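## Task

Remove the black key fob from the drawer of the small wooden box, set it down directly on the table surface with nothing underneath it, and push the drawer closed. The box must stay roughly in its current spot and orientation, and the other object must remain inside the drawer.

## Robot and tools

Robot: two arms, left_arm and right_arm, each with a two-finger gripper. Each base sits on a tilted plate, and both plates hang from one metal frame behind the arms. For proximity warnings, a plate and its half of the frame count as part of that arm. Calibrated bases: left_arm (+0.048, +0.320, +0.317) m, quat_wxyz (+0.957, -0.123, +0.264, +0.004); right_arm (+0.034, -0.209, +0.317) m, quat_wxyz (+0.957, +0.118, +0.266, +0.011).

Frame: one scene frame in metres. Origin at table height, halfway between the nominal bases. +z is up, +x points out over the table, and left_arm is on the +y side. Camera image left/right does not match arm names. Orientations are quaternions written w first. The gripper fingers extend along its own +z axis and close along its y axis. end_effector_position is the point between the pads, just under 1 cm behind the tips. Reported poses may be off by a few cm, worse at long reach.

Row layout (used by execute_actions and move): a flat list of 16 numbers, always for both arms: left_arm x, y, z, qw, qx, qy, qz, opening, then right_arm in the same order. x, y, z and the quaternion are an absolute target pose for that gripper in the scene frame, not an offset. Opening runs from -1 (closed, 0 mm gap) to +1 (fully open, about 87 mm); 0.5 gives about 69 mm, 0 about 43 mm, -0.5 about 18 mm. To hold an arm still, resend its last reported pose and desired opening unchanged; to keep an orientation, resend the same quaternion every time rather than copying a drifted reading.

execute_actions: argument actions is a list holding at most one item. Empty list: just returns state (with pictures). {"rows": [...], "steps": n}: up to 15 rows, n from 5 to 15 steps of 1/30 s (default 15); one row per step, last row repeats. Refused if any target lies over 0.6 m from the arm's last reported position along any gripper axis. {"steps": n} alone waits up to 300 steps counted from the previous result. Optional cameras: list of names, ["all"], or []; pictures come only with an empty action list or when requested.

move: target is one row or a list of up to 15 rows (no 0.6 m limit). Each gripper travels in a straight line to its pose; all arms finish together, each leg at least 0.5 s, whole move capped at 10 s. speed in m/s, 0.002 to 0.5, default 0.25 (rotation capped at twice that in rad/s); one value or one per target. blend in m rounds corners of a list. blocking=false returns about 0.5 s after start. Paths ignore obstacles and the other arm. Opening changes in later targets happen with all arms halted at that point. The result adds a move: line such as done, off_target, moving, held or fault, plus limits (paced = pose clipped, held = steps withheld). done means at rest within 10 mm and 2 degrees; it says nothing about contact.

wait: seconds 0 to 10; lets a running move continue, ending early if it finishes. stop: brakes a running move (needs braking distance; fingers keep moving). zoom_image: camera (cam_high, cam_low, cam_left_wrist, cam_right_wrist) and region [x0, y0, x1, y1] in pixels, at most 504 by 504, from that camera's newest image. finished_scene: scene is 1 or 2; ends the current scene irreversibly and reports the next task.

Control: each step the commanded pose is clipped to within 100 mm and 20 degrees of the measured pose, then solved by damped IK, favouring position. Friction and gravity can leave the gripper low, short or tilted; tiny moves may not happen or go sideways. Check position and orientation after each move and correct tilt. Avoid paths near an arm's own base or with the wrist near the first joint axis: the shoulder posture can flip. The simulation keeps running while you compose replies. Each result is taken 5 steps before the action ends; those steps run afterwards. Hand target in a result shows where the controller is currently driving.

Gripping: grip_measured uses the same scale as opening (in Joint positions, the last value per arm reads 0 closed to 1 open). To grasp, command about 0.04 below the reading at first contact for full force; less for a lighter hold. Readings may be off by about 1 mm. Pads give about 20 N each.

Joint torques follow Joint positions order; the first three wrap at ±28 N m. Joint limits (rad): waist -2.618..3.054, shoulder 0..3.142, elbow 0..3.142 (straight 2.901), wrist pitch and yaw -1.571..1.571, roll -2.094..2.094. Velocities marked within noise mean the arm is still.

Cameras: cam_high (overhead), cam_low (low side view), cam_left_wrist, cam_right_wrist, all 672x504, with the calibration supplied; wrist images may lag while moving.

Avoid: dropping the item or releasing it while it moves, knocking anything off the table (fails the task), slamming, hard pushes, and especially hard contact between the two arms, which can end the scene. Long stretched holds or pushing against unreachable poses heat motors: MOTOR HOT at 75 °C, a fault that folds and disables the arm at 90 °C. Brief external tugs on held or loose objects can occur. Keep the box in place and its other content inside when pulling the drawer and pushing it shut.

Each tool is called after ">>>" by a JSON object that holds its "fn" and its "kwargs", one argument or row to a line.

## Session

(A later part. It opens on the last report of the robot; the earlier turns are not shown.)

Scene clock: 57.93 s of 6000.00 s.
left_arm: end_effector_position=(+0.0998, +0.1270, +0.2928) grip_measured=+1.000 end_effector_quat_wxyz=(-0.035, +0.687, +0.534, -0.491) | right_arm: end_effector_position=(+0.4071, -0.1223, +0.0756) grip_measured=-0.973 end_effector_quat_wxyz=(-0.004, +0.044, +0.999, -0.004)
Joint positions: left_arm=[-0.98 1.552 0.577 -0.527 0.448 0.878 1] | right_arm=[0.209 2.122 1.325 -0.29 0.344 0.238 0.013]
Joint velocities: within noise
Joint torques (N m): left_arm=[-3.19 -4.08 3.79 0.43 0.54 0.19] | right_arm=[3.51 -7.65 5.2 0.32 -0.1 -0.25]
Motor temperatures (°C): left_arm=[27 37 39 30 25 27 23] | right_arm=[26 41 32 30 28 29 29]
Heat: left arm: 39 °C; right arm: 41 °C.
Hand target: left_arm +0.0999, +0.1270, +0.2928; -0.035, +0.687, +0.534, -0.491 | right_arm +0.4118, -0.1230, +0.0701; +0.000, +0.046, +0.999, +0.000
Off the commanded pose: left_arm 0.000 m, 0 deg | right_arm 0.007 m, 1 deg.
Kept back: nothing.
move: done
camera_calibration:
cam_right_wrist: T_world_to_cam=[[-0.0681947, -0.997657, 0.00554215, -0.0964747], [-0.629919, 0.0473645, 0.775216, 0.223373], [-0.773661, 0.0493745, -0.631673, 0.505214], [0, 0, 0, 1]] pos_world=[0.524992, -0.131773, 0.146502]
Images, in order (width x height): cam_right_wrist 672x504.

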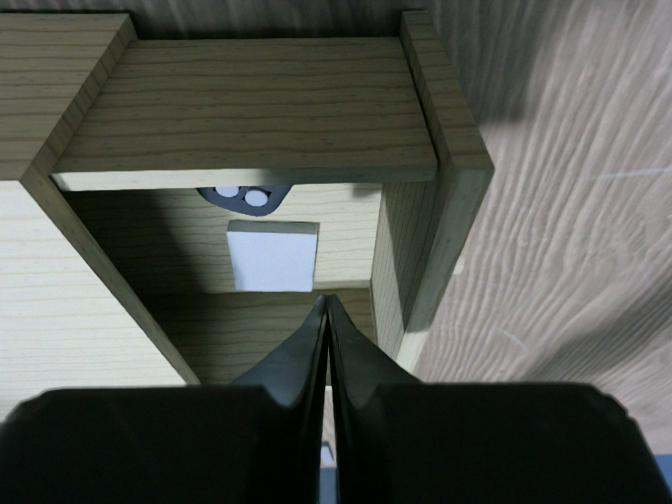

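>>> {"fn": "move", "kwargs": {
  "target": [0.0998,0.1270,0.2928,-0.035,0.687,0.534,-0.491,1,0.416,-0.124,0.027,0,0.0462,0.9989,0,-1],
  "speed": 0.1,
  "cameras": ["cam_high","cam_low","cam_right_wrist"]
}}

>>> {"fn": "zoom_image", "kwargs": {
  "camera": "cam_high",
  "region": [290, 270, 390, 370]
}}

Scene clock: 59.30 s of 6000.00 s.
left_arm: end_effector_position=(+0.0998, +0.1270, +0.2928) grip_measured=+1.000 end_effector_quat_wxyz=(-0.035, +0.687, +0.534, -0.491) | right_arm: end_effector_position=(+0.4128, -0.1227, +0.0337) grip_measured=-0.973 end_effector_quat_wxyz=(-0.003, +0.045, +0.999, -0.003)
Joint positions: left_arm=[-0.98 1.552 0.577 -0.527 0.448 0.878 1] | right_arm=[0.174 2.26 1.41 -0.224 0.327 0.205 0.013]
Joint velocities: within noise
Joint torques (N m): left_arm=[-3.18 -4.08 3.85 0.44 0.55 0.19] | right_arm=[3.63 -7.66 4.94 0.3 -0.12 -0.25]
Motor temperatures (°C): left_arm=[27 37 39 30 25 27 23] | right_arm=[26 41 32 30 28 29 29]
Heat: left arm: 39 °C; right arm: 41 °C.
Hand target: left_arm +0.0999, +0.1270, +0.2928; -0.035, +0.687, +0.534, -0.491 | right_arm +0.4158, -0.1240, +0.0272; +0.000, +0.046, +0.999, +0.000
Off the commanded pose: left_arm 0.000 m, 0 deg | right_arm 0.008 m, 1 deg.
Kept back: nothing.
move: done
camera_calibration:
cam_right_wrist: T_world_to_cam=[[-0.0687715, -0.997623, 0.00435311, -0.0959245], [-0.631962, 0.04694, 0.773577, 0.260237], [-0.771942, 0.050449, -0.633688, 0.482713], [0, 0, 0, 1]] pos_world=[0.53049, -0.132264, 0.104993]
Images, in order (width x height): cam_high 672x504, cam_low 672x504, cam_right_wrist 672x504.

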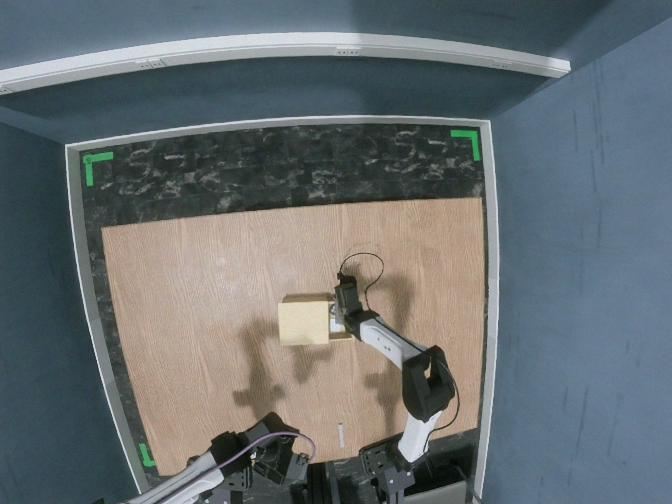

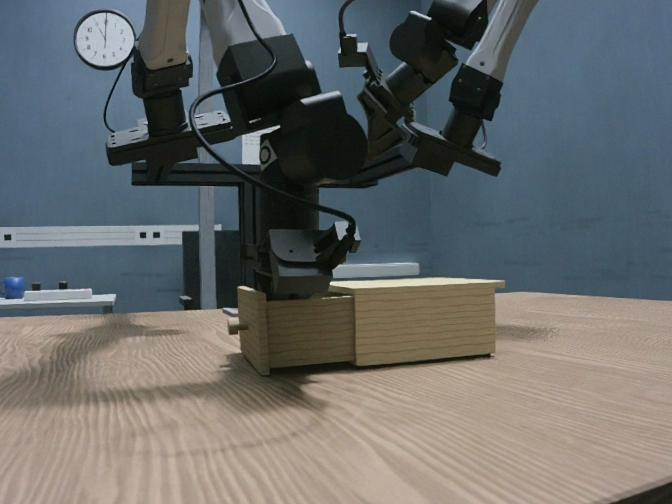

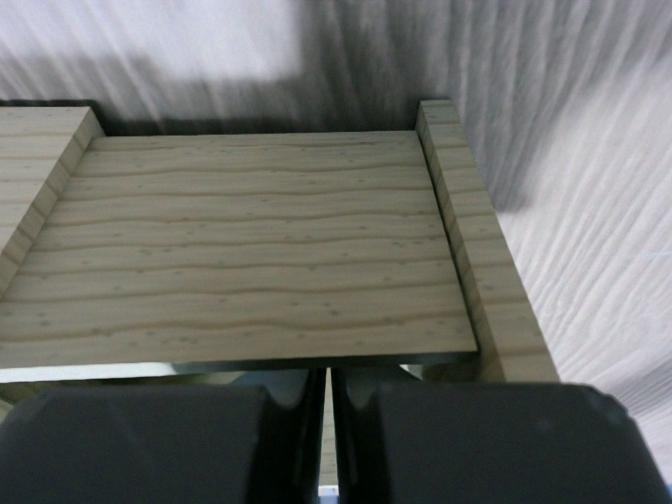

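Scaled by 5.040 from the camera's 672x504 image, which has a finer 960x720 frame.

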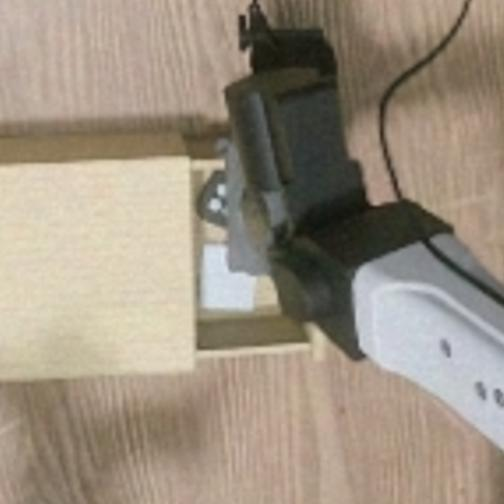

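>>> {"fn": "move", "kwargs": {
  "target": [0.0998,0.1270,0.2928,-0.035,0.687,0.534,-0.491,1,0.414,-0.086,0.027,0,0.0462,0.9989,0,-1],
  "speed": 0.05,
  "cameras": ["cam_high","cam_low"]
}}

>>> {"fn": "zoom_image", "kwargs": {
  "camera": "cam_high",
  "region": [290, 270, 390, 370]
}}

Scene clock: 60.60 s of 6000.00 s.
left_arm: end_effector_position=(+0.0998, +0.1270, +0.2928) grip_measured=+1.000 end_effector_quat_wxyz=(-0.035, +0.687, +0.534, -0.491) | right_arm: end_effector_position=(+0.4161, -0.0914, +0.0310) grip_measured=-0.973 end_effector_quat_wxyz=(+0.003, +0.047, +0.999, +0.004)
Joint positions: left_arm=[-0.98 1.552 0.577 -0.527 0.448 0.878 1] | right_arm=[0.234 2.308 1.461 -0.23 0.344 0.26 0.013]
Joint velocities: within noise
Joint torques (N m): left_arm=[-3.25 -4.11 3.84 0.43 0.55 0.19] | right_arm=[6.12 -7.58 5.15 0.15 0.12 -0.05]
Motor temperatures (°C): left_arm=[27 37 39 30 25 27 23] | right_arm=[26 41 32 30 28 29 29]
Heat: left arm: 39 °C; right arm: 41 °C.
Hand target: left_arm +0.0999, +0.1270, +0.2928; -0.035, +0.687, +0.534, -0.491 | right_arm +0.4140, -0.0860, +0.0272; +0.000, +0.046, +0.999, +0.000
Off the commanded pose: left_arm 0.000 m, 0 deg | right_arm 0.007 m, 1 deg.
Kept back: nothing.
move: done
Images, in order (width x height): cam_high 672x504, cam_low 672x504.

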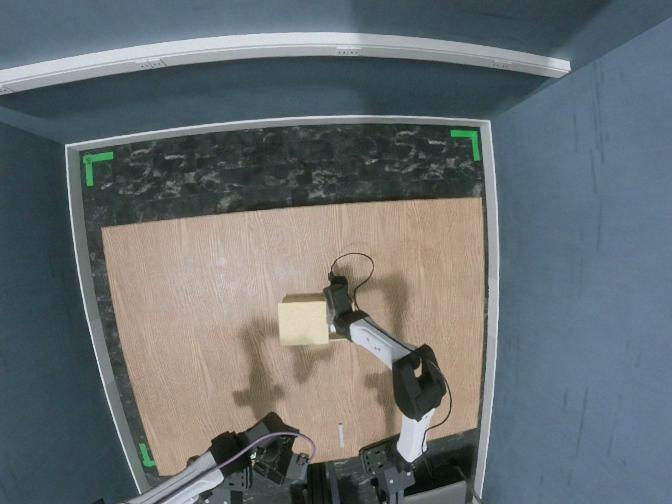

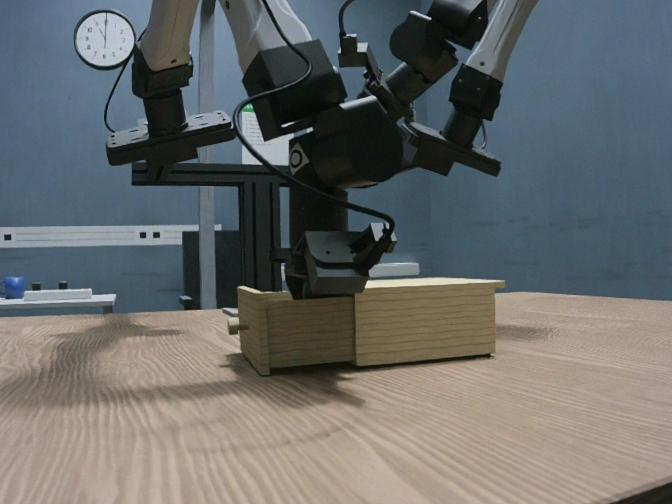

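Scaled by 5.040 from the camera's 672x504 image, which has a finer 960x720 frame.

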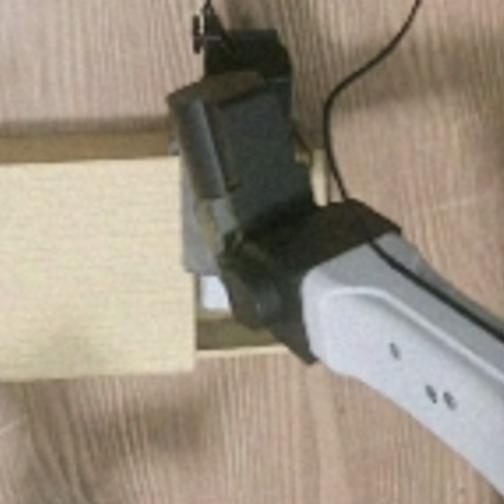

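>>> {"fn": "move", "kwargs": {
  "target": [
    [0.0998,0.1270,0.2928,-0.035,0.687,0.534,-0.491,1,0.414,-0.079,0.027,0,0.0462,0.9989,0,-1],
    [0.0998,0.1270,0.2928,-0.035,0.687,0.534,-0.491,1,0.414,-0.100,0.032,0,0.0462,0.9989,0,-1],
    [0.0998,0.1270,0.2928,-0.035,0.687,0.534,-0.491,1,0.414,-0.108,0.10,0,0.0462,0.9989,0,-1],
    [0.0998,0.1270,0.2928,-0.035,0.687,0.534,-0.491,1,0.422,-0.122,0.20,0,-0.7071,0.7071,0,-1]
  ],
  "speed": [0.05,0.05,0.15,0.4],
  "cameras": ["cam_high","cam_right_wrist"]
}}

>>> {"fn": "zoom_image", "kwargs": {
  "camera": "cam_right_wrist",
  "region": [150, 0, 550, 200]
}}

Scene clock: 64.83 s of 6000.00 s.
left_arm: end_effector_position=(+0.0998, +0.1270, +0.2928) grip_measured=+1.000 end_effector_quat_wxyz=(-0.035, +0.687, +0.534, -0.491) | right_arm: end_effector_position=(+0.4169, -0.1211, +0.1859) grip_measured=-0.973 end_effector_quat_wxyz=(+0.012, +0.703, -0.711, -0.006)
Joint positions: left_arm=[-0.98 1.552 0.577 -0.527 0.448 0.878 1] | right_arm=[0.447 1.858 1.247 -0.585 0.44 -1.169 0.013]
Joint velocities: within noise
Joint torques (N m): left_arm=[-3.19 -4.07 3.78 0.45 0.54 0.19] | right_arm=[6.02 -11.32 4.01 -0.04 -0.02 -0.27]
Motor temperatures (°C): left_arm=[27 37 39 30 25 27 23] | right_arm=[27 41 32 30 28 29 29]
Heat: left arm: 39 °C; right arm: 41 °C.
Hand target: left_arm +0.0999, +0.1270, +0.2928; -0.035, +0.687, +0.534, -0.491 | right_arm +0.4219, -0.1220, +0.1995; +0.000, +0.707, -0.707, +0.000
Off the commanded pose: left_arm 0.000 m, 0 deg | right_arm 0.015 m, 2 deg.
Kept back: nothing.
move: off_target (right_arm)
camera_calibration:
cam_right_wrist: T_world_to_cam=[[0.999556, 0.00945481, -0.0282458, -0.412137], [0.0278629, -0.63203, 0.774443, -0.212408], [-0.01053, -0.774886, -0.632013, 0.164462], [0, 0, 0, 1]] pos_world=[0.419605, -0.00291164, 0.256799]
Images, in order (width x height): cam_high 672x504, cam_right_wrist 672x504.

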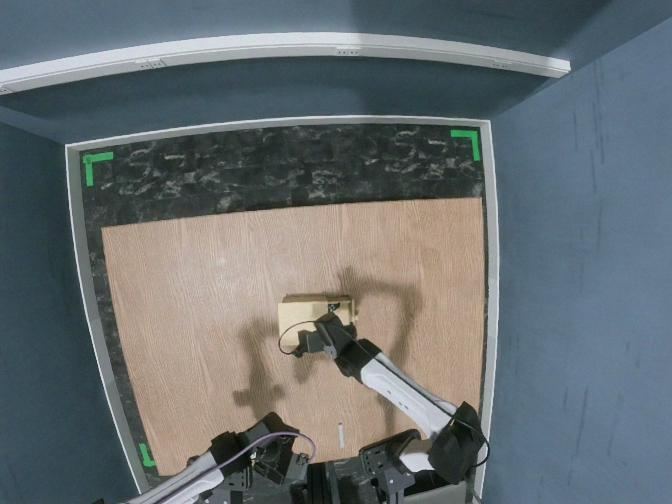

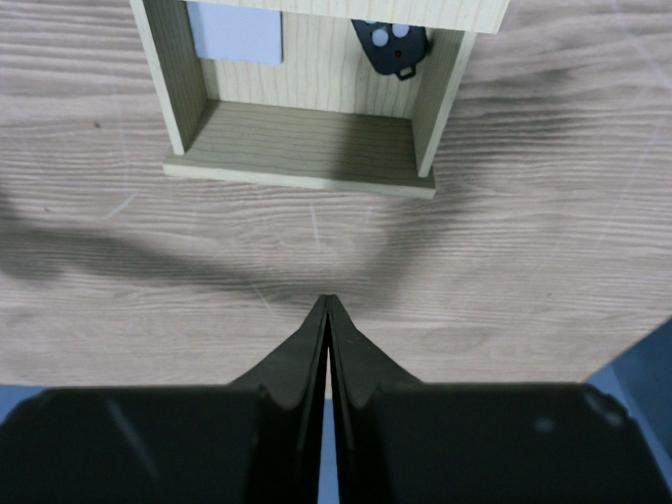

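Scaled by 1.260 from the camera's 672x504 image, which has a finer 960x720 frame.

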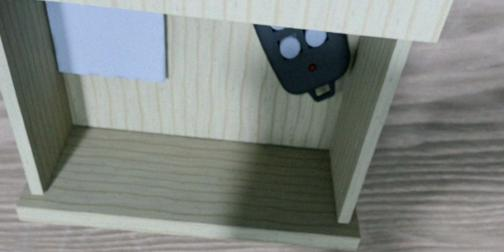

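>>> {"fn": "execute_actions", "kwargs": {
  "actions": [],
  "cameras": ["cam_right_wrist"]
}}

>>> {"fn": "zoom_image", "kwargs": {
  "camera": "cam_right_wrist",
  "region": [150, 150, 550, 450]
}}

Scene clock: 66.93 s of 6000.00 s.
left_arm: end_effector_position=(+0.0998, +0.1270, +0.2928) grip_measured=+1.000 end_effector_quat_wxyz=(-0.035, +0.687, +0.534, -0.491) | right_arm: end_effector_position=(+0.4171, -0.1211, +0.1859) grip_measured=-0.973 end_effector_quat_wxyz=(+0.012, +0.704, -0.710, -0.006)
Joint positions: left_arm=[-0.98 1.552 0.577 -0.527 0.448 0.878 1] | right_arm=[0.447 1.858 1.247 -0.585 0.44 -1.172 0.013]
Joint velocities: within noise
Joint torques (N m): left_arm=[-3.21 -4.07 3.82 0.43 0.54 0.19] | right_arm=[5.98 -11.28 3.96 -0.03 -0.01 -0.28]
Motor temperatures (°C): left_arm=[27 37 39 30 25 27 23] | right_arm=[27 42 32 30 28 29 29]
Heat: left arm: 39 °C; right arm: 42 °C.
Hand target: left_arm +0.0999, +0.1270, +0.2928; -0.035, +0.687, +0.534, -0.491 | right_arm +0.4220, -0.1220, +0.1995; +0.000, +0.707, -0.707, +0.000
Off the commanded pose: left_arm 0.000 m, 0 deg | right_arm 0.015 m, 2 deg.
Steps of this call (1-63: nothing new was sent). Readings (end_effector_position of left_arm | right_arm):
1: (+0.0998, +0.1270, +0.2928) | (+0.4170, -0.1211, +0.1859)
2: (+0.0998, +0.1270, +0.2928) | (+0.4170, -0.1211, +0.1859)
4: (+0.0998, +0.1270, +0.2928) | (+0.4170, -0.1211, +0.1859)
8: (+0.0998, +0.1270, +0.2928) | (+0.4170, -0.1211, +0.1859)
63: the state above
camera_calibration:
cam_right_wrist: T_world_to_cam=[[0.999527, 0.0121249, -0.0282665, -0.411909], [0.0295665, -0.632008, 0.774398, -0.213109], [-0.00847515, -0.774867, -0.632067, 0.163616], [0, 0, 0, 1]] pos_world=[0.419402, -0.00291108, 0.256804]
Images, in order (width x height): cam_right_wrist 672x504.

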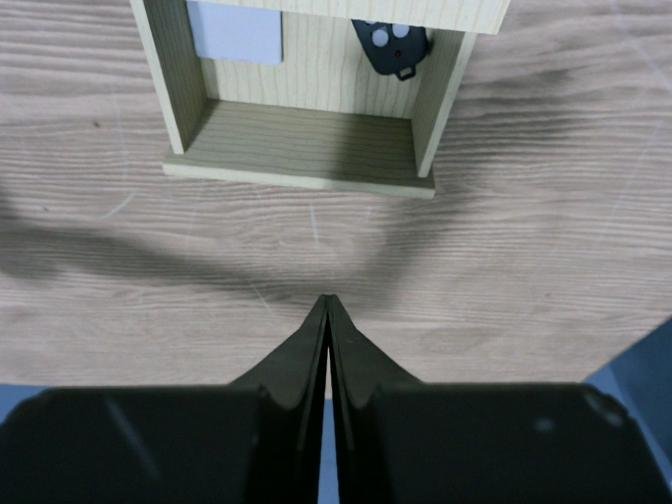

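Scaled by 1.260 from the camera's 672x504 image, which has a finer 960x720 frame.

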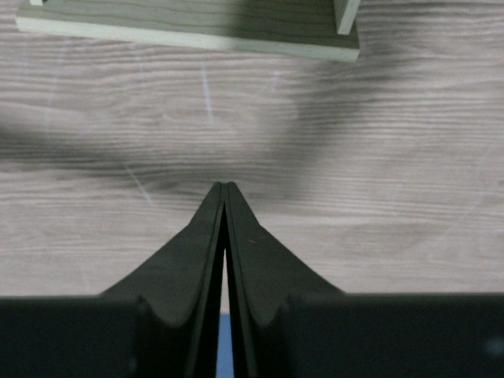

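>>> {"fn": "zoom_image", "kwargs": {
  "camera": "cam_right_wrist",
  "region": [120, 0, 520, 220]
}}

Scaled by 1.260 from the camera's 672x504 image, which has a finer 960x720 frame.

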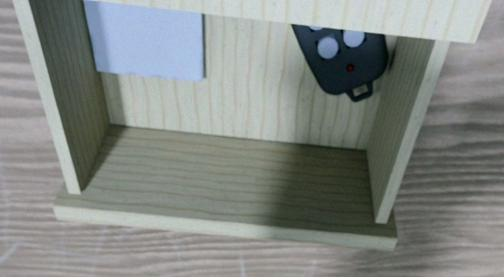

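>>> {"fn": "move", "kwargs": {
  "target": [
    [0.0998,0.1270,0.2928,-0.035,0.687,0.534,-0.491,1,0.43,-0.125,0.22,0,0.0462,0.9989,0,-1],
    [0.0998,0.1270,0.2928,-0.035,0.687,0.534,-0.491,1,0.435,-0.13,0.20,0,0.7071,0.7071,0,-1]
  ],
  "speed": [0.4,0.4],
  "blend": [0.02,0],
  "cameras": ["cam_right_wrist"]
}}

>>> {"fn": "zoom_image", "kwargs": {
  "camera": "cam_right_wrist",
  "region": [150, 0, 550, 300]
}}

Scene clock: 73.00 s of 6000.00 s.
left_arm: end_effector_position=(+0.0998, +0.1270, +0.2928) grip_measured=+1.000 end_effector_quat_wxyz=(-0.035, +0.687, +0.534, -0.491) | right_arm: end_effector_position=(+0.4243, -0.1248, +0.1885) grip_measured=-0.973 end_effector_quat_wxyz=(-0.014, +0.695, +0.719, -0.017)
Joint positions: left_arm=[-0.98 1.552 0.577 -0.527 0.448 0.878 1] | right_arm=[0.215 1.713 1.175 -0.589 0.34 1.705 0.013]
Joint velocities: within noise
Joint torques (N m): left_arm=[-3.22 -4.08 3.84 0.45 0.54 0.19] | right_arm=[2.61 -11.18 4.07 0.12 0.04 -0.04]
Motor temperatures (°C): left_arm=[27 37 39 30 25 27 23] | right_arm=[27 43 32 30 28 29 29]
Heat: left arm: 39 °C; right arm: 43 °C.
Hand target: left_arm +0.0999, +0.1270, +0.2928; -0.035, +0.687, +0.534, -0.491 | right_arm +0.4347, -0.1300, +0.1998; +0.000, +0.707, +0.707, +0.000
Off the commanded pose: left_arm 0.000 m, 0 deg | right_arm 0.017 m, 3 deg.
Kept back: nothing.
move: off_target (right_arm)
camera_calibration:
cam_right_wrist: T_world_to_cam=[[-0.997611, -0.0540645, 0.0430083, 0.406663], [-0.00167749, 0.641319, 0.767272, -0.0441829], [-0.0690642, 0.765367, -0.639878, 0.381846], [0, 0, 0, 1]] pos_world=[0.431989, -0.241931, 0.260745]
Images, in order (width x height): cam_right_wrist 672x504.

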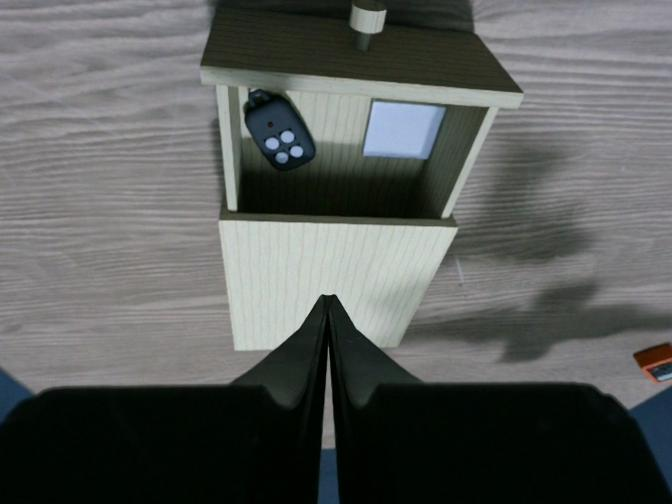

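Scaled by 1.260 from the camera's 672x504 image, which has a finer 960x720 frame.

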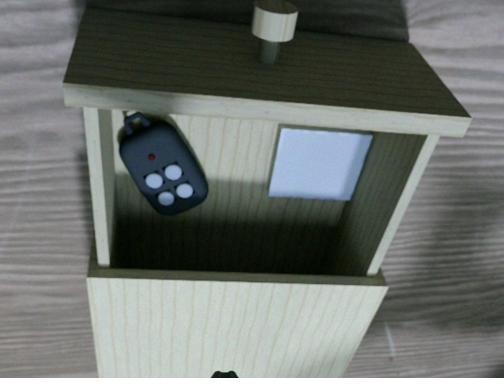

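>>> {"fn": "move", "kwargs": {
  "target": [
    [0.0998,0.1270,0.2928,-0.035,0.687,0.534,-0.491,1,0.446,-0.10,0.09,0,0.7071,0.7071,0,-1],
    [0.0998,0.1270,0.2928,-0.035,0.687,0.534,-0.491,1,0.446,-0.10,0.046,0,0.7071,0.7071,0,-1]
  ],
  "speed": [0.25,0.08],
  "blend": [0.01,0],
  "cameras": ["cam_right_wrist"]
}}

>>> {"fn": "zoom_image", "kwargs": {
  "camera": "cam_right_wrist",
  "region": [150, 50, 550, 350]
}}

Scene clock: 75.60 s of 6000.00 s.
left_arm: end_effector_position=(+0.0998, +0.1270, +0.2928) grip_measured=+1.000 end_effector_quat_wxyz=(-0.035, +0.687, +0.534, -0.491) | right_arm: end_effector_position=(+0.4430, -0.0983, +0.0521) grip_measured=-0.973 end_effector_quat_wxyz=(+0.000, +0.706, +0.708, -0.003)
Joint positions: left_arm=[-0.98 1.552 0.577 -0.527 0.448 0.878 1] | right_arm=[0.159 2.164 1.3 -0.205 0.318 1.67 0.013]
Joint velocities: within noise
Joint torques (N m): left_arm=[-3.25 -4.07 3.84 0.43 0.55 0.2] | right_arm=[3.1 -7.34 4.53 0.2 -0.03 -0.21]
Motor temperatures (°C): left_arm=[27 37 39 29 25 27 23] | right_arm=[27 42 32 30 28 29 29]
Heat: left arm: 39 °C; right arm: 42 °C.
Hand target: left_arm +0.0999, +0.1270, +0.2928; -0.035, +0.687, +0.534, -0.491 | right_arm +0.4458, -0.1001, +0.0461; +0.000, +0.707, +0.707, +0.000
Off the commanded pose: left_arm 0.000 m, 0 deg | right_arm 0.007 m, 0 deg.
Kept back: nothing.
move: done
camera_calibration:
cam_right_wrist: T_world_to_cam=[[-0.999728, -0.0230888, 0.00314526, 0.438643], [-0.012393, 0.641136, 0.767327, 0.0482909], [-0.0197332, 0.76708, -0.641248, 0.254015], [0, 0, 0, 1]] pos_world=[0.444135, -0.215683, 0.124452]
Images, in order (width x height): cam_right_wrist 672x504.

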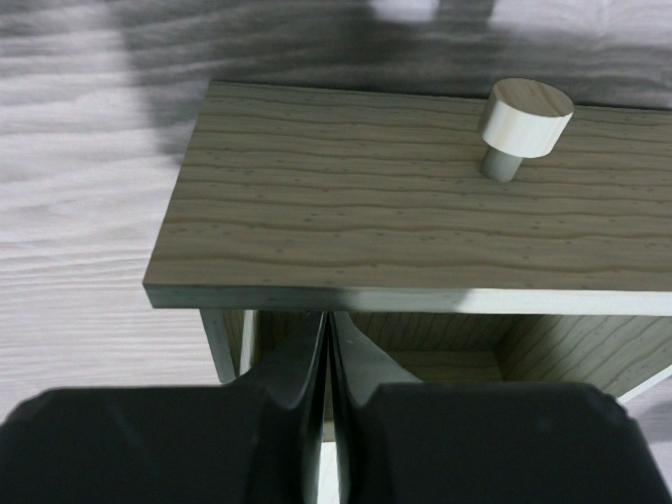

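Scaled by 1.260 from the camera's 672x504 image, which has a finer 960x720 frame.

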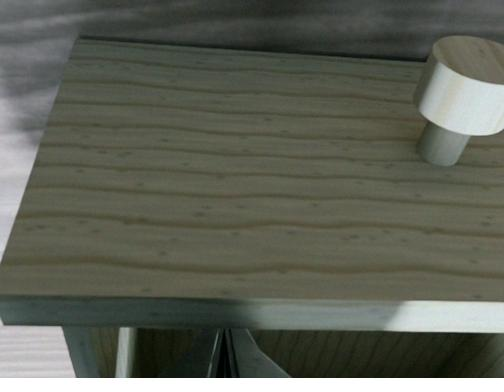

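>>> {"fn": "move", "kwargs": {
  "target": [0.0998,0.1270,0.2928,-0.035,0.687,0.534,-0.491,1,0.446,-0.10,0.033,0,0.7071,0.7071,0,-1],
  "speed": 0.05,
  "cameras": []
}}

Scene clock: 76.53 s of 6000.00 s.
left_arm: end_effector_position=(+0.0998, +0.1270, +0.2928) grip_measured=+1.000 end_effector_quat_wxyz=(-0.035, +0.687, +0.534, -0.491) | right_arm: end_effector_position=(+0.4429, -0.0980, +0.0423) grip_measured=-0.973 end_effector_quat_wxyz=(-0.002, +0.705, +0.710, -0.003)
Joint positions: left_arm=[-0.98 1.552 0.577 -0.527 0.448 0.878 1] | right_arm=[0.152 2.196 1.318 -0.188 0.312 1.658 0.013]
Joint velocities: within noise
Joint torques (N m): left_arm=[-3.26 -4.1 3.79 0.44 0.55 0.19] | right_arm=[2.91 -6.68 4.93 0.28 -0.03 -0.2]
Motor temperatures (°C): left_arm=[27 37 39 29 25 27 23] | right_arm=[27 42 32 30 28 29 29]
Heat: left arm: 39 °C; right arm: 42 °C.
Hand target: left_arm +0.0999, +0.1270, +0.2928; -0.035, +0.687, +0.534, -0.491 | right_arm +0.4458, -0.1002, +0.0333; +0.000, +0.707, +0.707, +0.000
Off the commanded pose: left_arm 0.000 m, 0 deg | right_arm 0.010 m, 1 deg.
Kept back: nothing.
move: done
No camera images: "cameras" was empty.

>>> {"fn": "move", "kwargs": {
  "target": [0.0998,0.1270,0.2928,-0.035,0.687,0.534,-0.491,1,0.446,-0.10,0.028,0,0.7071,0.7071,0,-1],
  "speed": 0.05,
  "cameras": []
}}

Scene clock: 77.47 s of 6000.00 s.
left_arm: end_effector_position=(+0.0998, +0.1270, +0.2928) grip_measured=+1.000 end_effector_quat_wxyz=(-0.035, +0.687, +0.534, -0.491) | right_arm: end_effector_position=(+0.4429, -0.0986, +0.0412) grip_measured=-0.973 end_effector_quat_wxyz=(-0.003, +0.702, +0.712, -0.004)
Joint positions: left_arm=[-0.98 1.552 0.577 -0.527 0.448 0.878 1] | right_arm=[0.149 2.201 1.325 -0.193 0.311 1.65 0.013]
Joint velocities: within noise
Joint torques (N m): left_arm=[-3.22 -4.04 3.75 0.43 0.54 0.18] | right_arm=[2.77 -5.74 4.98 0.4 0.02 -0.16]
Motor temperatures (°C): left_arm=[27 37 39 29 25 27 23] | right_arm=[27 42 32 30 28 29 29]
Heat: left arm: 39 °C; right arm: 42 °C.
Hand target: left_arm +0.0999, +0.1270, +0.2928; -0.035, +0.687, +0.534, -0.491 | right_arm +0.4455, -0.1004, +0.0286; +0.000, +0.707, +0.707, +0.000
Off the commanded pose: left_arm 0.000 m, 0 deg | right_arm 0.014 m, 1 deg.
Kept back: nothing.
move: off_target (right_arm)
No camera images: "cameras" was empty.

>>> {"fn": "move", "kwargs": {
  "target": [0.0998,0.1270,0.2928,-0.035,0.687,0.534,-0.491,1,0.412,-0.102,0.026,0,0.7071,0.7071,0,-1],
  "speed": 0.08,
  "cameras": []
}}

>>> {"fn": "move", "kwargs": {
  "target": [
    [0.0998,0.1270,0.2928,-0.035,0.687,0.534,-0.491,1,0.415,-0.107,0.08,0,0.7071,0.7071,0,-1],
    [0.0998,0.1270,0.2928,-0.035,0.687,0.534,-0.491,1,0.435,-0.13,0.20,0,0.7071,0.7071,0,-1]
  ],
  "speed": [0.25,0.25],
  "blend": [0.02,0],
  "cameras": ["cam_right_wrist"]
}}

>>> {"fn": "zoom_image", "kwargs": {
  "camera": "cam_right_wrist",
  "region": [150, 0, 550, 300]
}}

Scene clock: 78.47 s of 6000.00 s.
left_arm: end_effector_position=(+0.0998, +0.1270, +0.2928) grip_measured=+1.000 end_effector_quat_wxyz=(-0.035, +0.687, +0.534, -0.491) | right_arm: end_effector_position=(+0.4387, -0.0985, +0.0397) grip_measured=-0.973 end_effector_quat_wxyz=(+0.022, +0.711, +0.702, +0.026)
Joint positions: left_arm=[-0.98 1.552 0.577 -0.527 0.448 0.878 1] | right_arm=[0.149 2.175 1.205 -0.018 0.311 1.652 0.013]
Joint velocities: within noise
Joint torques (N m): left_arm=[-3.19 -4.1 3.82 0.42 0.54 0.19] | right_arm=[2.73 -6.3 0.34 0.07 -0.02 -0.16]
Motor temperatures (°C): left_arm=[27 37 39 29 25 27 23] | right_arm=[27 42 32 30 28 29 29]
Heat: left arm: 39 °C; right arm: 42 °C.
Hand target: left_arm +0.0999, +0.1270, +0.2928; -0.035, +0.687, +0.534, -0.491 | right_arm +0.4121, -0.1021, +0.0271; +0.000, +0.707, +0.707, +0.000
Off the commanded pose: left_arm 0.000 m, 0 deg | right_arm 0.030 m, 4 deg.
Kept back: nothing.
move: off_target (right_arm)
No camera images: "cameras" was empty.

Scene clock: 79.93 s of 6000.00 s.
left_arm: end_effector_position=(+0.0998, +0.1270, +0.2928) grip_measured=+1.000 end_effector_quat_wxyz=(-0.035, +0.687, +0.534, -0.491) | right_arm: end_effector_position=(+0.4259, -0.1298, +0.1877) grip_measured=-0.973 end_effector_quat_wxyz=(-0.011, +0.704, +0.710, -0.010)
Joint positions: left_arm=[-0.98 1.552 0.577 -0.527 0.448 0.878 1] | right_arm=[0.197 1.698 1.152 -0.559 0.326 1.706 0.013]
Joint velocities: within noise
Joint torques (N m): left_arm=[-3.18 -4.11 3.85 0.44 0.55 0.19] | right_arm=[4.45 -9.95 6.3 -0.1 0.2 -0.05]
Motor temperatures (°C): left_arm=[27 37 39 29 25 27 23] | right_arm=[27 42 32 30 28 29 29]
Heat: left arm: 39 °C; right arm: 42 °C.
Hand target: left_arm +0.0999, +0.1270, +0.2928; -0.035, +0.687, +0.534, -0.491 | right_arm +0.4349, -0.1300, +0.1999; +0.000, +0.707, +0.707, +0.000
Off the commanded pose: left_arm 0.000 m, 0 deg | right_arm 0.015 m, 2 deg.
Kept back: nothing.
move: off_target (right_arm)
camera_calibration:
cam_right_wrist: T_world_to_cam=[[-0.999183, -0.0292899, 0.0278325, 0.414718], [0.00284712, 0.636091, 0.771609, -0.0437615], [-0.0403044, 0.771058, -0.635488, 0.372961], [0, 0, 0, 1]] pos_world=[0.429536, -0.247592, 0.259237]
Images, in order (width x height): cam_right_wrist 672x504.

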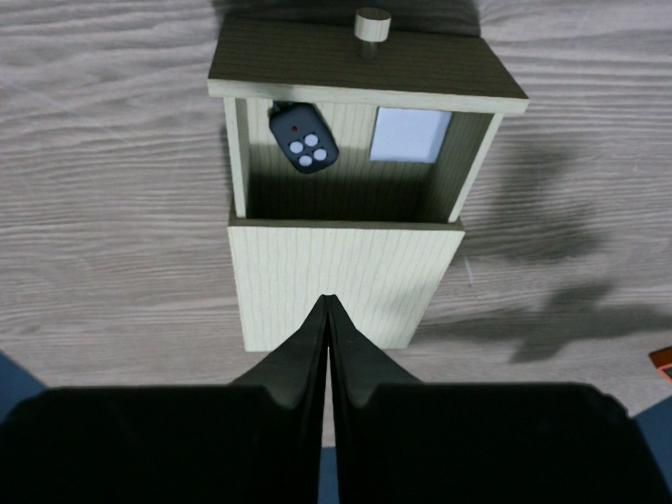

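Scaled by 1.260 from the camera's 672x504 image, which has a finer 960x720 frame.

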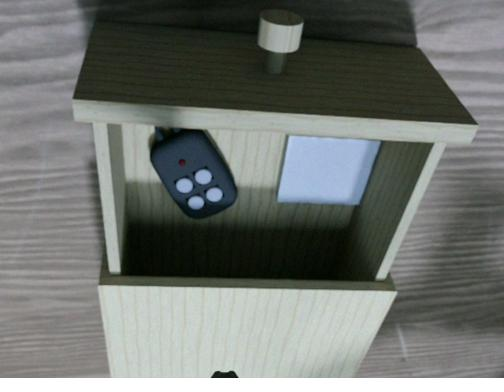

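>>> {"fn": "move", "kwargs": {
  "target": [
    [0.0998,0.1270,0.2928,-0.035,0.687,0.534,-0.491,1,0.441,-0.104,0.09,0,0.7071,0.7071,0,-1],
    [0.0998,0.1270,0.2928,-0.035,0.687,0.534,-0.491,1,0.441,-0.105,0.044,0,0.7071,0.7071,0,-1],
    [0.0998,0.1270,0.2928,-0.035,0.687,0.534,-0.491,1,0.441,-0.105,0.029,0,0.7071,0.7071,0,-1]
  ],
  "speed": [0.25,0.1,0.05],
  "blend": [0.01,0.005,0],
  "cameras": []
}}

>>> {"fn": "move", "kwargs": {
  "target": [0.0998,0.1270,0.2928,-0.035,0.687,0.534,-0.491,1,0.412,-0.106,0.027,0,0.7071,0.7071,0,-1],
  "speed": 0.08,
  "cameras": []
}}

>>> {"fn": "move", "kwargs": {
  "target": [
    [0.0998,0.1270,0.2928,-0.035,0.687,0.534,-0.491,1,0.408,-0.107,0.08,0,0.7071,0.7071,0,-1],
    [0.0998,0.1270,0.2928,-0.035,0.687,0.534,-0.491,1,0.435,-0.13,0.20,0,0.7071,0.7071,0,-1]
  ],
  "speed": [0.25,0.25],
  "blend": [0.02,0],
  "cameras": ["cam_right_wrist"]
}}

>>> {"fn": "zoom_image", "kwargs": {
  "camera": "cam_right_wrist",
  "region": [150, 0, 550, 300]
}}

Scene clock: 82.30 s of 6000.00 s.
left_arm: end_effector_position=(+0.0998, +0.1270, +0.2928) grip_measured=+1.000 end_effector_quat_wxyz=(-0.035, +0.687, +0.534, -0.491) | right_arm: end_effector_position=(+0.4345, -0.1042, +0.0406) grip_measured=-0.973 end_effector_quat_wxyz=(-0.005, +0.701, +0.713, -0.008)
Joint positions: left_arm=[-0.98 1.552 0.577 -0.527 0.448 0.878 1] | right_arm=[0.139 2.188 1.29 -0.179 0.308 1.642 0.013]
Joint velocities: within noise
Joint torques (N m): left_arm=[-3.19 -4.08 3.82 0.44 0.54 0.2] | right_arm=[2.78 -6.11 4.81 0.44 -0.04 -0.11]
Motor temperatures (°C): left_arm=[27 37 39 29 25 27 23] | right_arm=[26 42 32 30 28 29 29]
Heat: left arm: 39 °C; right arm: 42 °C.
Hand target: left_arm +0.0999, +0.1270, +0.2928; -0.035, +0.687, +0.534, -0.491 | right_arm +0.4406, -0.1054, +0.0297; +0.000, +0.707, +0.707, +0.000
Off the commanded pose: left_arm 0.000 m, 0 deg | right_arm 0.013 m, 1 deg.
Kept back: nothing.
move: off_target (right_arm)
No camera images: "cameras" was empty.

Scene clock: 83.07 s of 6000.00 s.
left_arm: end_effector_position=(+0.0998, +0.1270, +0.2928) grip_measured=+1.000 end_effector_quat_wxyz=(-0.035, +0.687, +0.534, -0.491) | right_arm: end_effector_position=(+0.4314, -0.1039, +0.0391) grip_measured=-0.973 end_effector_quat_wxyz=(+0.016, +0.708, +0.706, +0.016)
Joint positions: left_arm=[-0.98 1.552 0.577 -0.527 0.448 0.878 1] | right_arm=[0.139 2.168 1.195 -0.037 0.308 1.64 0.013]
Joint velocities: within noise
Joint torques (N m): left_arm=[-3.22 -4.04 3.84 0.43 0.55 0.19] | right_arm=[2.76 -6.28 0.66 0.23 -0.02 -0.11]
Motor temperatures (°C): left_arm=[27 37 39 29 25 27 23] | right_arm=[26 42 32 30 28 29 29]
Heat: left arm: 39 °C; right arm: 42 °C.
Hand target: left_arm +0.0999, +0.1270, +0.2928; -0.035, +0.687, +0.534, -0.491 | right_arm +0.4119, -0.1061, +0.0279; +0.000, +0.707, +0.707, +0.000
Off the commanded pose: left_arm 0.000 m, 0 deg | right_arm 0.023 m, 3 deg.
Kept back: nothing.
move: off_target (right_arm)
No camera images: "cameras" was empty.

Scene clock: 84.53 s of 6000.00 s.
left_arm: end_effector_position=(+0.0998, +0.1270, +0.2928) grip_measured=+1.000 end_effector_quat_wxyz=(-0.035, +0.687, +0.534, -0.491) | right_arm: end_effector_position=(+0.4262, -0.1299, +0.1880) grip_measured=-0.973 end_effector_quat_wxyz=(-0.011, +0.704, +0.710, -0.009)
Joint positions: left_arm=[-0.98 1.552 0.577 -0.527 0.448 0.878 1] | right_arm=[0.197 1.697 1.153 -0.559 0.326 1.706 0.013]
Joint velocities: within noise
Joint torques (N m): left_arm=[-3.15 -4.1 3.81 0.43 0.54 0.19] | right_arm=[4.37 -9.87 6.23 -0.09 0.17 -0.02]
Motor temperatures (°C): left_arm=[27 37 39 29 25 27 23] | right_arm=[26 42 32 30 28 29 29]
Heat: left arm: 39 °C; right arm: 42 °C.
Hand target: left_arm +0.0999, +0.1270, +0.2928; -0.035, +0.687, +0.534, -0.491 | right_arm +0.4349, -0.1300, +0.1998; +0.000, +0.707, +0.707, +0.000
Off the commanded pose: left_arm 0.000 m, 0 deg | right_arm 0.015 m, 2 deg.
Kept back: nothing.
move: off_target (right_arm)
camera_calibration:
cam_right_wrist: T_world_to_cam=[[-0.999224, -0.0289203, 0.0267573, 0.41532], [0.00225776, 0.635978, 0.771704, -0.0437377], [-0.0393349, 0.771165, -0.635419, 0.372797], [0, 0, 0, 1]] pos_world=[0.42976, -0.247661, 0.259522]
Images, in order (width x height): cam_right_wrist 672x504.

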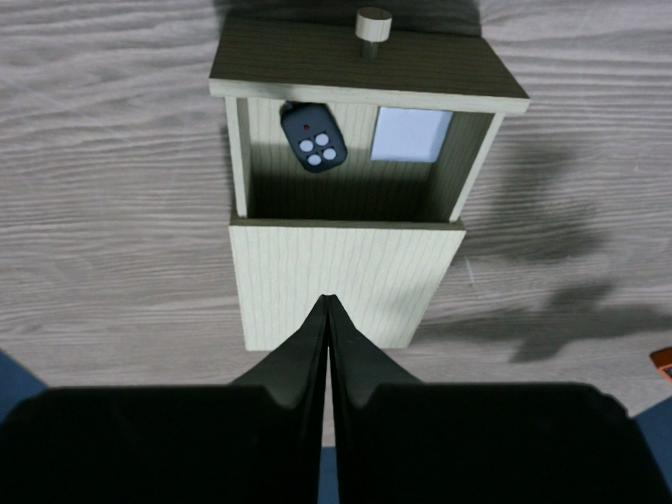

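Scaled by 1.260 from the camera's 672x504 image, which has a finer 960x720 frame.

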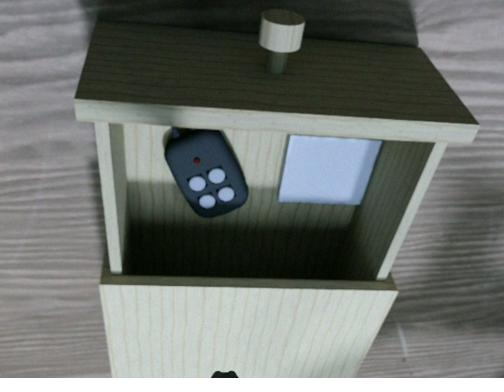

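>>> {"fn": "move", "kwargs": {
  "target": [
    [0.0998,0.1270,0.2928,-0.035,0.687,0.534,-0.491,1,0.375,-0.126,0.16,0,0.0462,0.9989,0,-1],
    [0.0998,0.1270,0.2928,-0.035,0.687,0.534,-0.491,1,0.375,-0.1255,0.085,0,0.0462,0.9989,0,-1]
  ],
  "speed": [0.3,0.15],
  "blend": [0.02,0],
  "cameras": ["cam_right_wrist"]
}}

Scene clock: 89.50 s of 6000.00 s.
left_arm: end_effector_position=(+0.0998, +0.1270, +0.2928) grip_measured=+1.000 end_effector_quat_wxyz=(-0.035, +0.687, +0.534, -0.491) | right_arm: end_effector_position=(+0.3702, -0.1254, +0.0902) grip_measured=-0.973 end_effector_quat_wxyz=(-0.004, +0.045, +0.999, -0.004)
Joint positions: left_arm=[-0.98 1.552 0.577 -0.527 0.448 0.878 1] | right_arm=[0.228 2.014 1.123 -0.202 0.353 0.257 0.013]
Joint velocities: within noise
Joint torques (N m): left_arm=[-3.22 -4.1 3.85 0.44 0.55 0.2] | right_arm=[3.21 -6.8 4.64 0.29 -0.07 -0.25]
Motor temperatures (°C): left_arm=[27 37 39 29 25 27 23] | right_arm=[26 41 32 30 28 29 28]
Heat: left arm: 39 °C; right arm: 41 °C.
Hand target: left_arm +0.0999, +0.1270, +0.2928; -0.035, +0.687, +0.534, -0.491 | right_arm +0.3749, -0.1256, +0.0852; +0.000, +0.046, +0.999, +0.000
Off the commanded pose: left_arm 0.000 m, 0 deg | right_arm 0.007 m, 1 deg.
Kept back: nothing.
move: done
camera_calibration:
cam_right_wrist: T_world_to_cam=[[-0.068709, -0.997619, 0.00596648, -0.10195], [-0.630359, 0.0480487, 0.774815, 0.189195], [-0.773257, 0.0494758, -0.632159, 0.485906], [0, 0, 0, 1]] pos_world=[0.487987, -0.134838, 0.161187]
Images, in order (width x height): cam_right_wrist 672x504.

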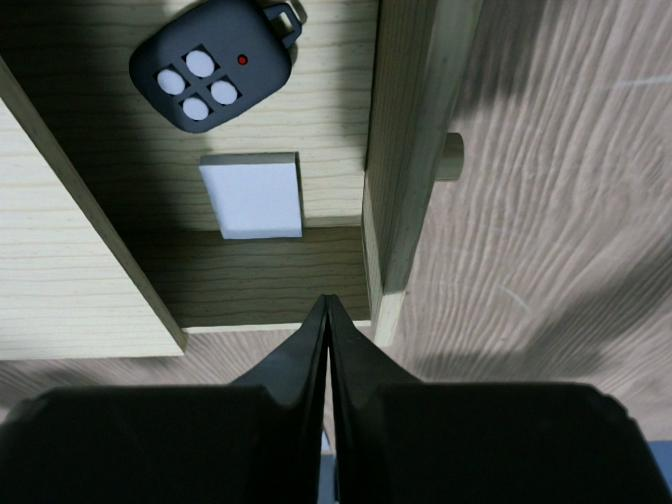

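>>> {"fn": "move", "kwargs": {
  "target": [0.0998,0.1270,0.2928,-0.035,0.687,0.534,-0.491,1,0.377,-0.125,0.026,0,0.0462,0.9989,0,-1],
  "speed": 0.12,
  "cameras": ["cam_right_wrist"]
}}

Scene clock: 91.23 s of 6000.00 s.
left_arm: end_effector_position=(+0.0998, +0.1270, +0.2928) grip_measured=+1.000 end_effector_quat_wxyz=(-0.035, +0.687, +0.534, -0.491) | right_arm: end_effector_position=(+0.3746, -0.1240, +0.0323) grip_measured=-0.973 end_effector_quat_wxyz=(-0.002, +0.045, +0.999, -0.003)
Joint positions: left_arm=[-0.98 1.552 0.577 -0.527 0.448 0.878 1] | right_arm=[0.18 2.213 1.22 -0.081 0.33 0.211 0.013]
Joint velocities: within noise
Joint torques (N m): left_arm=[-3.22 -4.04 3.79 0.44 0.54 0.18] | right_arm=[3.22 -6.93 3.81 0.34 -0.07 -0.27]
Motor temperatures (°C): left_arm=[27 37 39 29 25 27 23] | right_arm=[26 41 32 29 28 29 28]
Heat: left arm: 39 °C; right arm: 41 °C.
Hand target: left_arm +0.0999, +0.1270, +0.2928; -0.035, +0.687, +0.534, -0.491 | right_arm +0.3769, -0.1251, +0.0261; +0.000, +0.046, +0.999, +0.000
Off the commanded pose: left_arm 0.000 m, 0 deg | right_arm 0.007 m, 0 deg.
Kept back: nothing.
move: done
camera_calibration:
cam_right_wrist: T_world_to_cam=[[-0.0696681, -0.997561, 0.00424454, -0.0994857], [-0.632987, 0.0474946, 0.772704, 0.237756], [-0.771021, 0.0511461, -0.634752, 0.452171], [0, 0, 0, 1]] pos_world=[0.492199, -0.133662, 0.103724]
Images, in order (width x height): cam_right_wrist 672x504.

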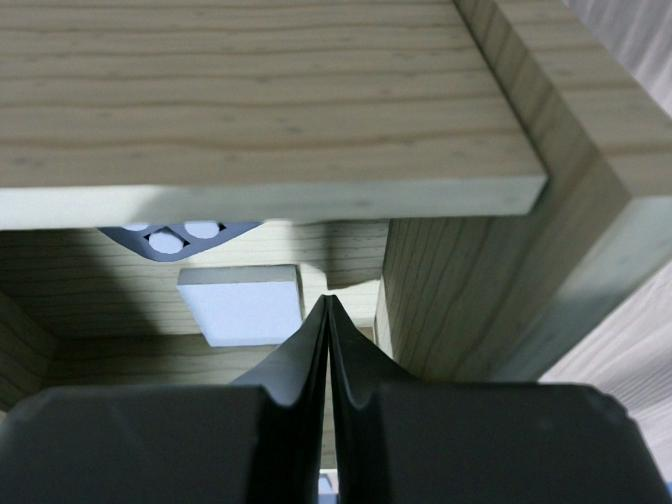

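>>> {"fn": "move", "kwargs": {
  "target": [
    [0.0998,0.1270,0.2928,-0.035,0.687,0.534,-0.491,1,0.368,-0.120,0.026,0,0.0462,0.9989,0,-1],
    [0.0998,0.1270,0.2928,-0.035,0.687,0.534,-0.491,1,0.366,-0.081,0.026,0,0.0462,0.9989,0,-1]
  ],
  "speed": [0.06,0.08],
  "blend": [0.003,0],
  "cameras": ["cam_right_wrist"]
}}

Scene clock: 92.63 s of 6000.00 s.
left_arm: end_effector_position=(+0.0998, +0.1270, +0.2928) grip_measured=+1.000 end_effector_quat_wxyz=(-0.035, +0.687, +0.534, -0.491) | right_arm: end_effector_position=(+0.3704, -0.0840, +0.0299) grip_measured=-0.973 end_effector_quat_wxyz=(+0.006, +0.047, +0.999, +0.006)
Joint positions: left_arm=[-0.98 1.552 0.577 -0.527 0.448 0.878 1] | right_arm=[0.267 2.265 1.244 -0.06 0.357 0.289 0.013]
Joint velocities: within noise
Joint torques (N m): left_arm=[-3.17 -4.12 3.79 0.43 0.54 0.19] | right_arm=[5.76 -6.84 3.75 0.13 0.13 -0.02]
Motor temperatures (°C): left_arm=[27 37 39 29 25 27 23] | right_arm=[26 41 32 29 28 29 28]
Heat: left arm: 39 °C; right arm: 41 °C.
Hand target: left_arm +0.0999, +0.1270, +0.2928; -0.035, +0.687, +0.534, -0.491 | right_arm +0.3660, -0.0810, +0.0261; +0.000, +0.046, +0.999, +0.000
Off the commanded pose: left_arm 0.000 m, 0 deg | right_arm 0.007 m, 1 deg.
Kept back: nothing.
move: done
camera_calibration:
cam_right_wrist: T_world_to_cam=[[-0.0731943, -0.997224, -0.0136951, -0.0579925], [-0.646364, 0.0369753, 0.762133, 0.239434], [-0.759511, 0.0646358, -0.647276, 0.442515], [0, 0, 0, 1]] pos_world=[0.486612, -0.0952869, 0.103154]
Images, in order (width x height): cam_right_wrist 672x504.

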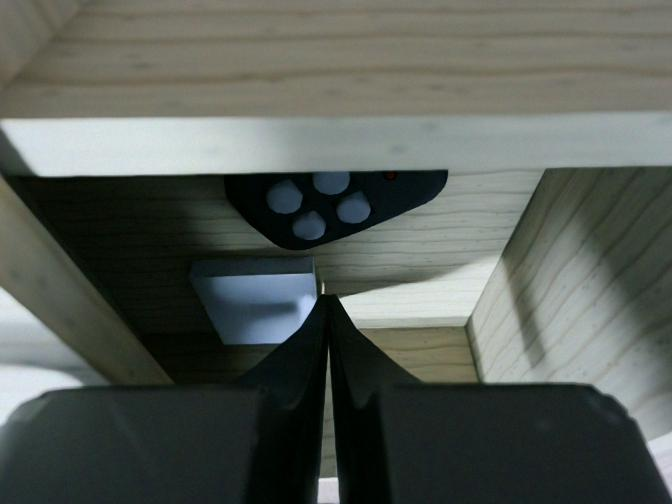

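>>> {"fn": "move", "kwargs": {
  "target": [
    [0.0998,0.1270,0.2928,-0.035,0.687,0.534,-0.491,1,0.375,-0.115,0.10,0,0.0462,0.9989,0,-1],
    [0.0998,0.1270,0.2928,-0.035,0.687,0.534,-0.491,1,0.431,-0.110,0.13,0,0.7071,0.7071,0,-1],
    [0.0998,0.1270,0.2928,-0.035,0.687,0.534,-0.491,1,0.434,-0.103,0.044,0,0.7071,0.7071,0,-1],
    [0.0998,0.1270,0.2928,-0.035,0.687,0.534,-0.491,1,0.434,-0.103,0.029,0,0.7071,0.7071,0,-1]
  ],
  "speed": [0.2,0.4,0.15,0.05],
  "blend": [0.02,0.02,0.004,0],
  "cameras": []
}}

>>> {"fn": "move", "kwargs": {
  "target": [0.0998,0.1270,0.2928,-0.035,0.687,0.534,-0.491,1,0.400,-0.105,0.026,0,0.7071,0.7071,0,-1],
  "speed": 0.08,
  "cameras": []
}}

>>> {"fn": "move", "kwargs": {
  "target": [
    [0.0998,0.1270,0.2928,-0.035,0.687,0.534,-0.491,1,0.395,-0.107,0.08,0,0.7071,0.7071,0,-1],
    [0.0998,0.1270,0.2928,-0.035,0.687,0.534,-0.491,1,0.425,-0.12,0.15,0,0.7071,0.7071,0,-1]
  ],
  "speed": [0.25,0.25],
  "blend": [0.02,0],
  "cameras": ["cam_right_wrist"]
}}

>>> {"fn": "zoom_image", "kwargs": {
  "camera": "cam_right_wrist",
  "region": [150, 0, 550, 300]
}}

Scene clock: 96.90 s of 6000.00 s.
left_arm: end_effector_position=(+0.0998, +0.1270, +0.2928) grip_measured=+1.000 end_effector_quat_wxyz=(-0.035, +0.687, +0.534, -0.491) | right_arm: end_effector_position=(+0.4265, -0.1022, +0.0406) grip_measured=-0.973 end_effector_quat_wxyz=(-0.006, +0.701, +0.713, -0.010)
Joint positions: left_arm=[-0.98 1.552 0.577 -0.527 0.448 0.878 1] | right_arm=[0.145 2.181 1.257 -0.158 0.311 1.647 0.013]
Joint velocities: within noise
Joint torques (N m): left_arm=[-3.17 -4.07 3.81 0.43 0.54 0.18] | right_arm=[2.71 -5.82 4.74 0.45 -0.03 -0.14]
Motor temperatures (°C): left_arm=[27 37 39 29 25 27 23] | right_arm=[26 41 31 29 28 29 28]
Heat: left arm: 39 °C; right arm: 41 °C.
Hand target: left_arm +0.0999, +0.1270, +0.2928; -0.035, +0.687, +0.534, -0.491 | right_arm +0.4335, -0.1033, +0.0297; +0.000, +0.707, +0.707, +0.000
Off the commanded pose: left_arm 0.000 m, 0 deg | right_arm 0.014 m, 2 deg.
Kept back: nothing.
move: off_target (right_arm)
No camera images: "cameras" was empty.

Scene clock: 97.70 s of 6000.00 s.
left_arm: end_effector_position=(+0.0998, +0.1270, +0.2928) grip_measured=+1.000 end_effector_quat_wxyz=(-0.035, +0.687, +0.534, -0.491) | right_arm: end_effector_position=(+0.4233, -0.1020, +0.0392) grip_measured=-0.973 end_effector_quat_wxyz=(+0.020, +0.709, +0.704, +0.021)
Joint positions: left_arm=[-0.98 1.552 0.577 -0.527 0.448 0.878 1] | right_arm=[0.145 2.159 1.143 0.017 0.311 1.646 0.013]
Joint velocities: within noise
Joint torques (N m): left_arm=[-3.23 -4.08 3.82 0.42 0.54 0.19] | right_arm=[2.61 -5.85 0.35 0.14 -0.03 -0.17]
Motor temperatures (°C): left_arm=[27 37 39 29 25 27 23] | right_arm=[26 41 31 29 28 29 28]
Heat: left arm: 39 °C; right arm: 41 °C.
Hand target: left_arm +0.0999, +0.1270, +0.2928; -0.035, +0.687, +0.534, -0.491 | right_arm +0.4000, -0.1050, +0.0272; +0.000, +0.707, +0.707, +0.000
Off the commanded pose: left_arm 0.000 m, 0 deg | right_arm 0.027 m, 3 deg.
Kept back: nothing.
move: off_target (right_arm)
No camera images: "cameras" was empty.

Scene clock: 98.97 s of 6000.00 s.
left_arm: end_effector_position=(+0.0998, +0.1270, +0.2928) grip_measured=+1.000 end_effector_quat_wxyz=(-0.035, +0.687, +0.534, -0.491) | right_arm: end_effector_position=(+0.4187, -0.1208, +0.1407) grip_measured=-0.973 end_effector_quat_wxyz=(-0.008, +0.705, +0.709, -0.005)
Joint positions: left_arm=[-0.98 1.552 0.577 -0.527 0.448 0.878 1] | right_arm=[0.179 1.818 1.1 -0.369 0.318 1.69 0.013]
Joint velocities: within noise
Joint torques (N m): left_arm=[-3.21 -4.11 3.82 0.42 0.54 0.19] | right_arm=[4.67 -9.83 4.71 -0.06 0.17 -0.03]
Motor temperatures (°C): left_arm=[27 37 39 29 25 27 23] | right_arm=[26 41 31 29 28 29 28]
Heat: left arm: 39 °C; right arm: 41 °C.
Hand target: left_arm +0.0999, +0.1270, +0.2928; -0.035, +0.687, +0.534, -0.491 | right_arm +0.4250, -0.1199, +0.1499; +0.000, +0.707, +0.707, +0.000
Off the commanded pose: left_arm 0.000 m, 0 deg | right_arm 0.011 m, 1 deg.
Kept back: nothing.
move: off_target (right_arm)
camera_calibration:
cam_right_wrist: T_world_to_cam=[[-0.99954, -0.0251586, 0.0169341, 0.411275], [-0.00289708, 0.635046, 0.772469, -0.0110482], [-0.0301882, 0.772065, -0.634826, 0.331719], [0, 0, 0, 1]] pos_world=[0.421068, -0.238746, 0.212154]
Images, in order (width x height): cam_right_wrist 672x504.

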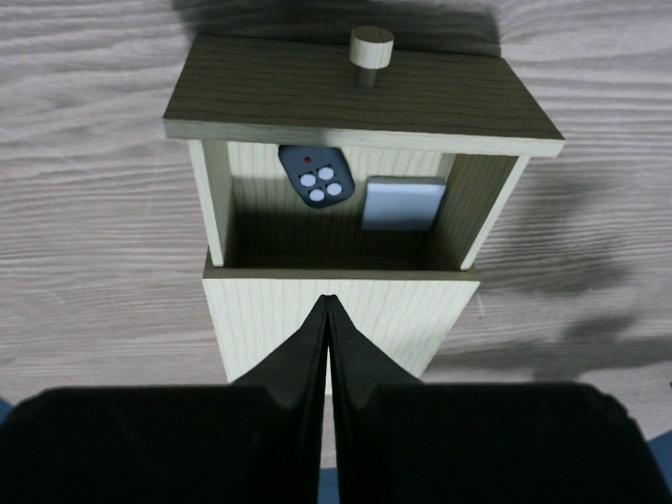

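Scaled by 1.260 from the camera's 672x504 image, which has a finer 960x720 frame.

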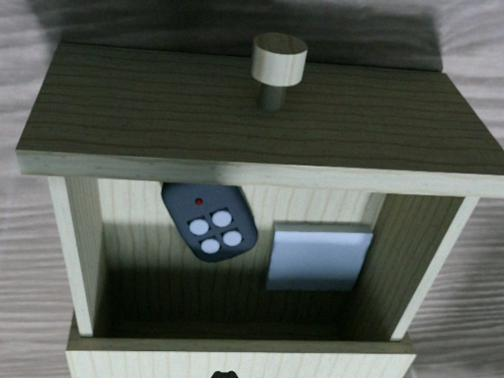

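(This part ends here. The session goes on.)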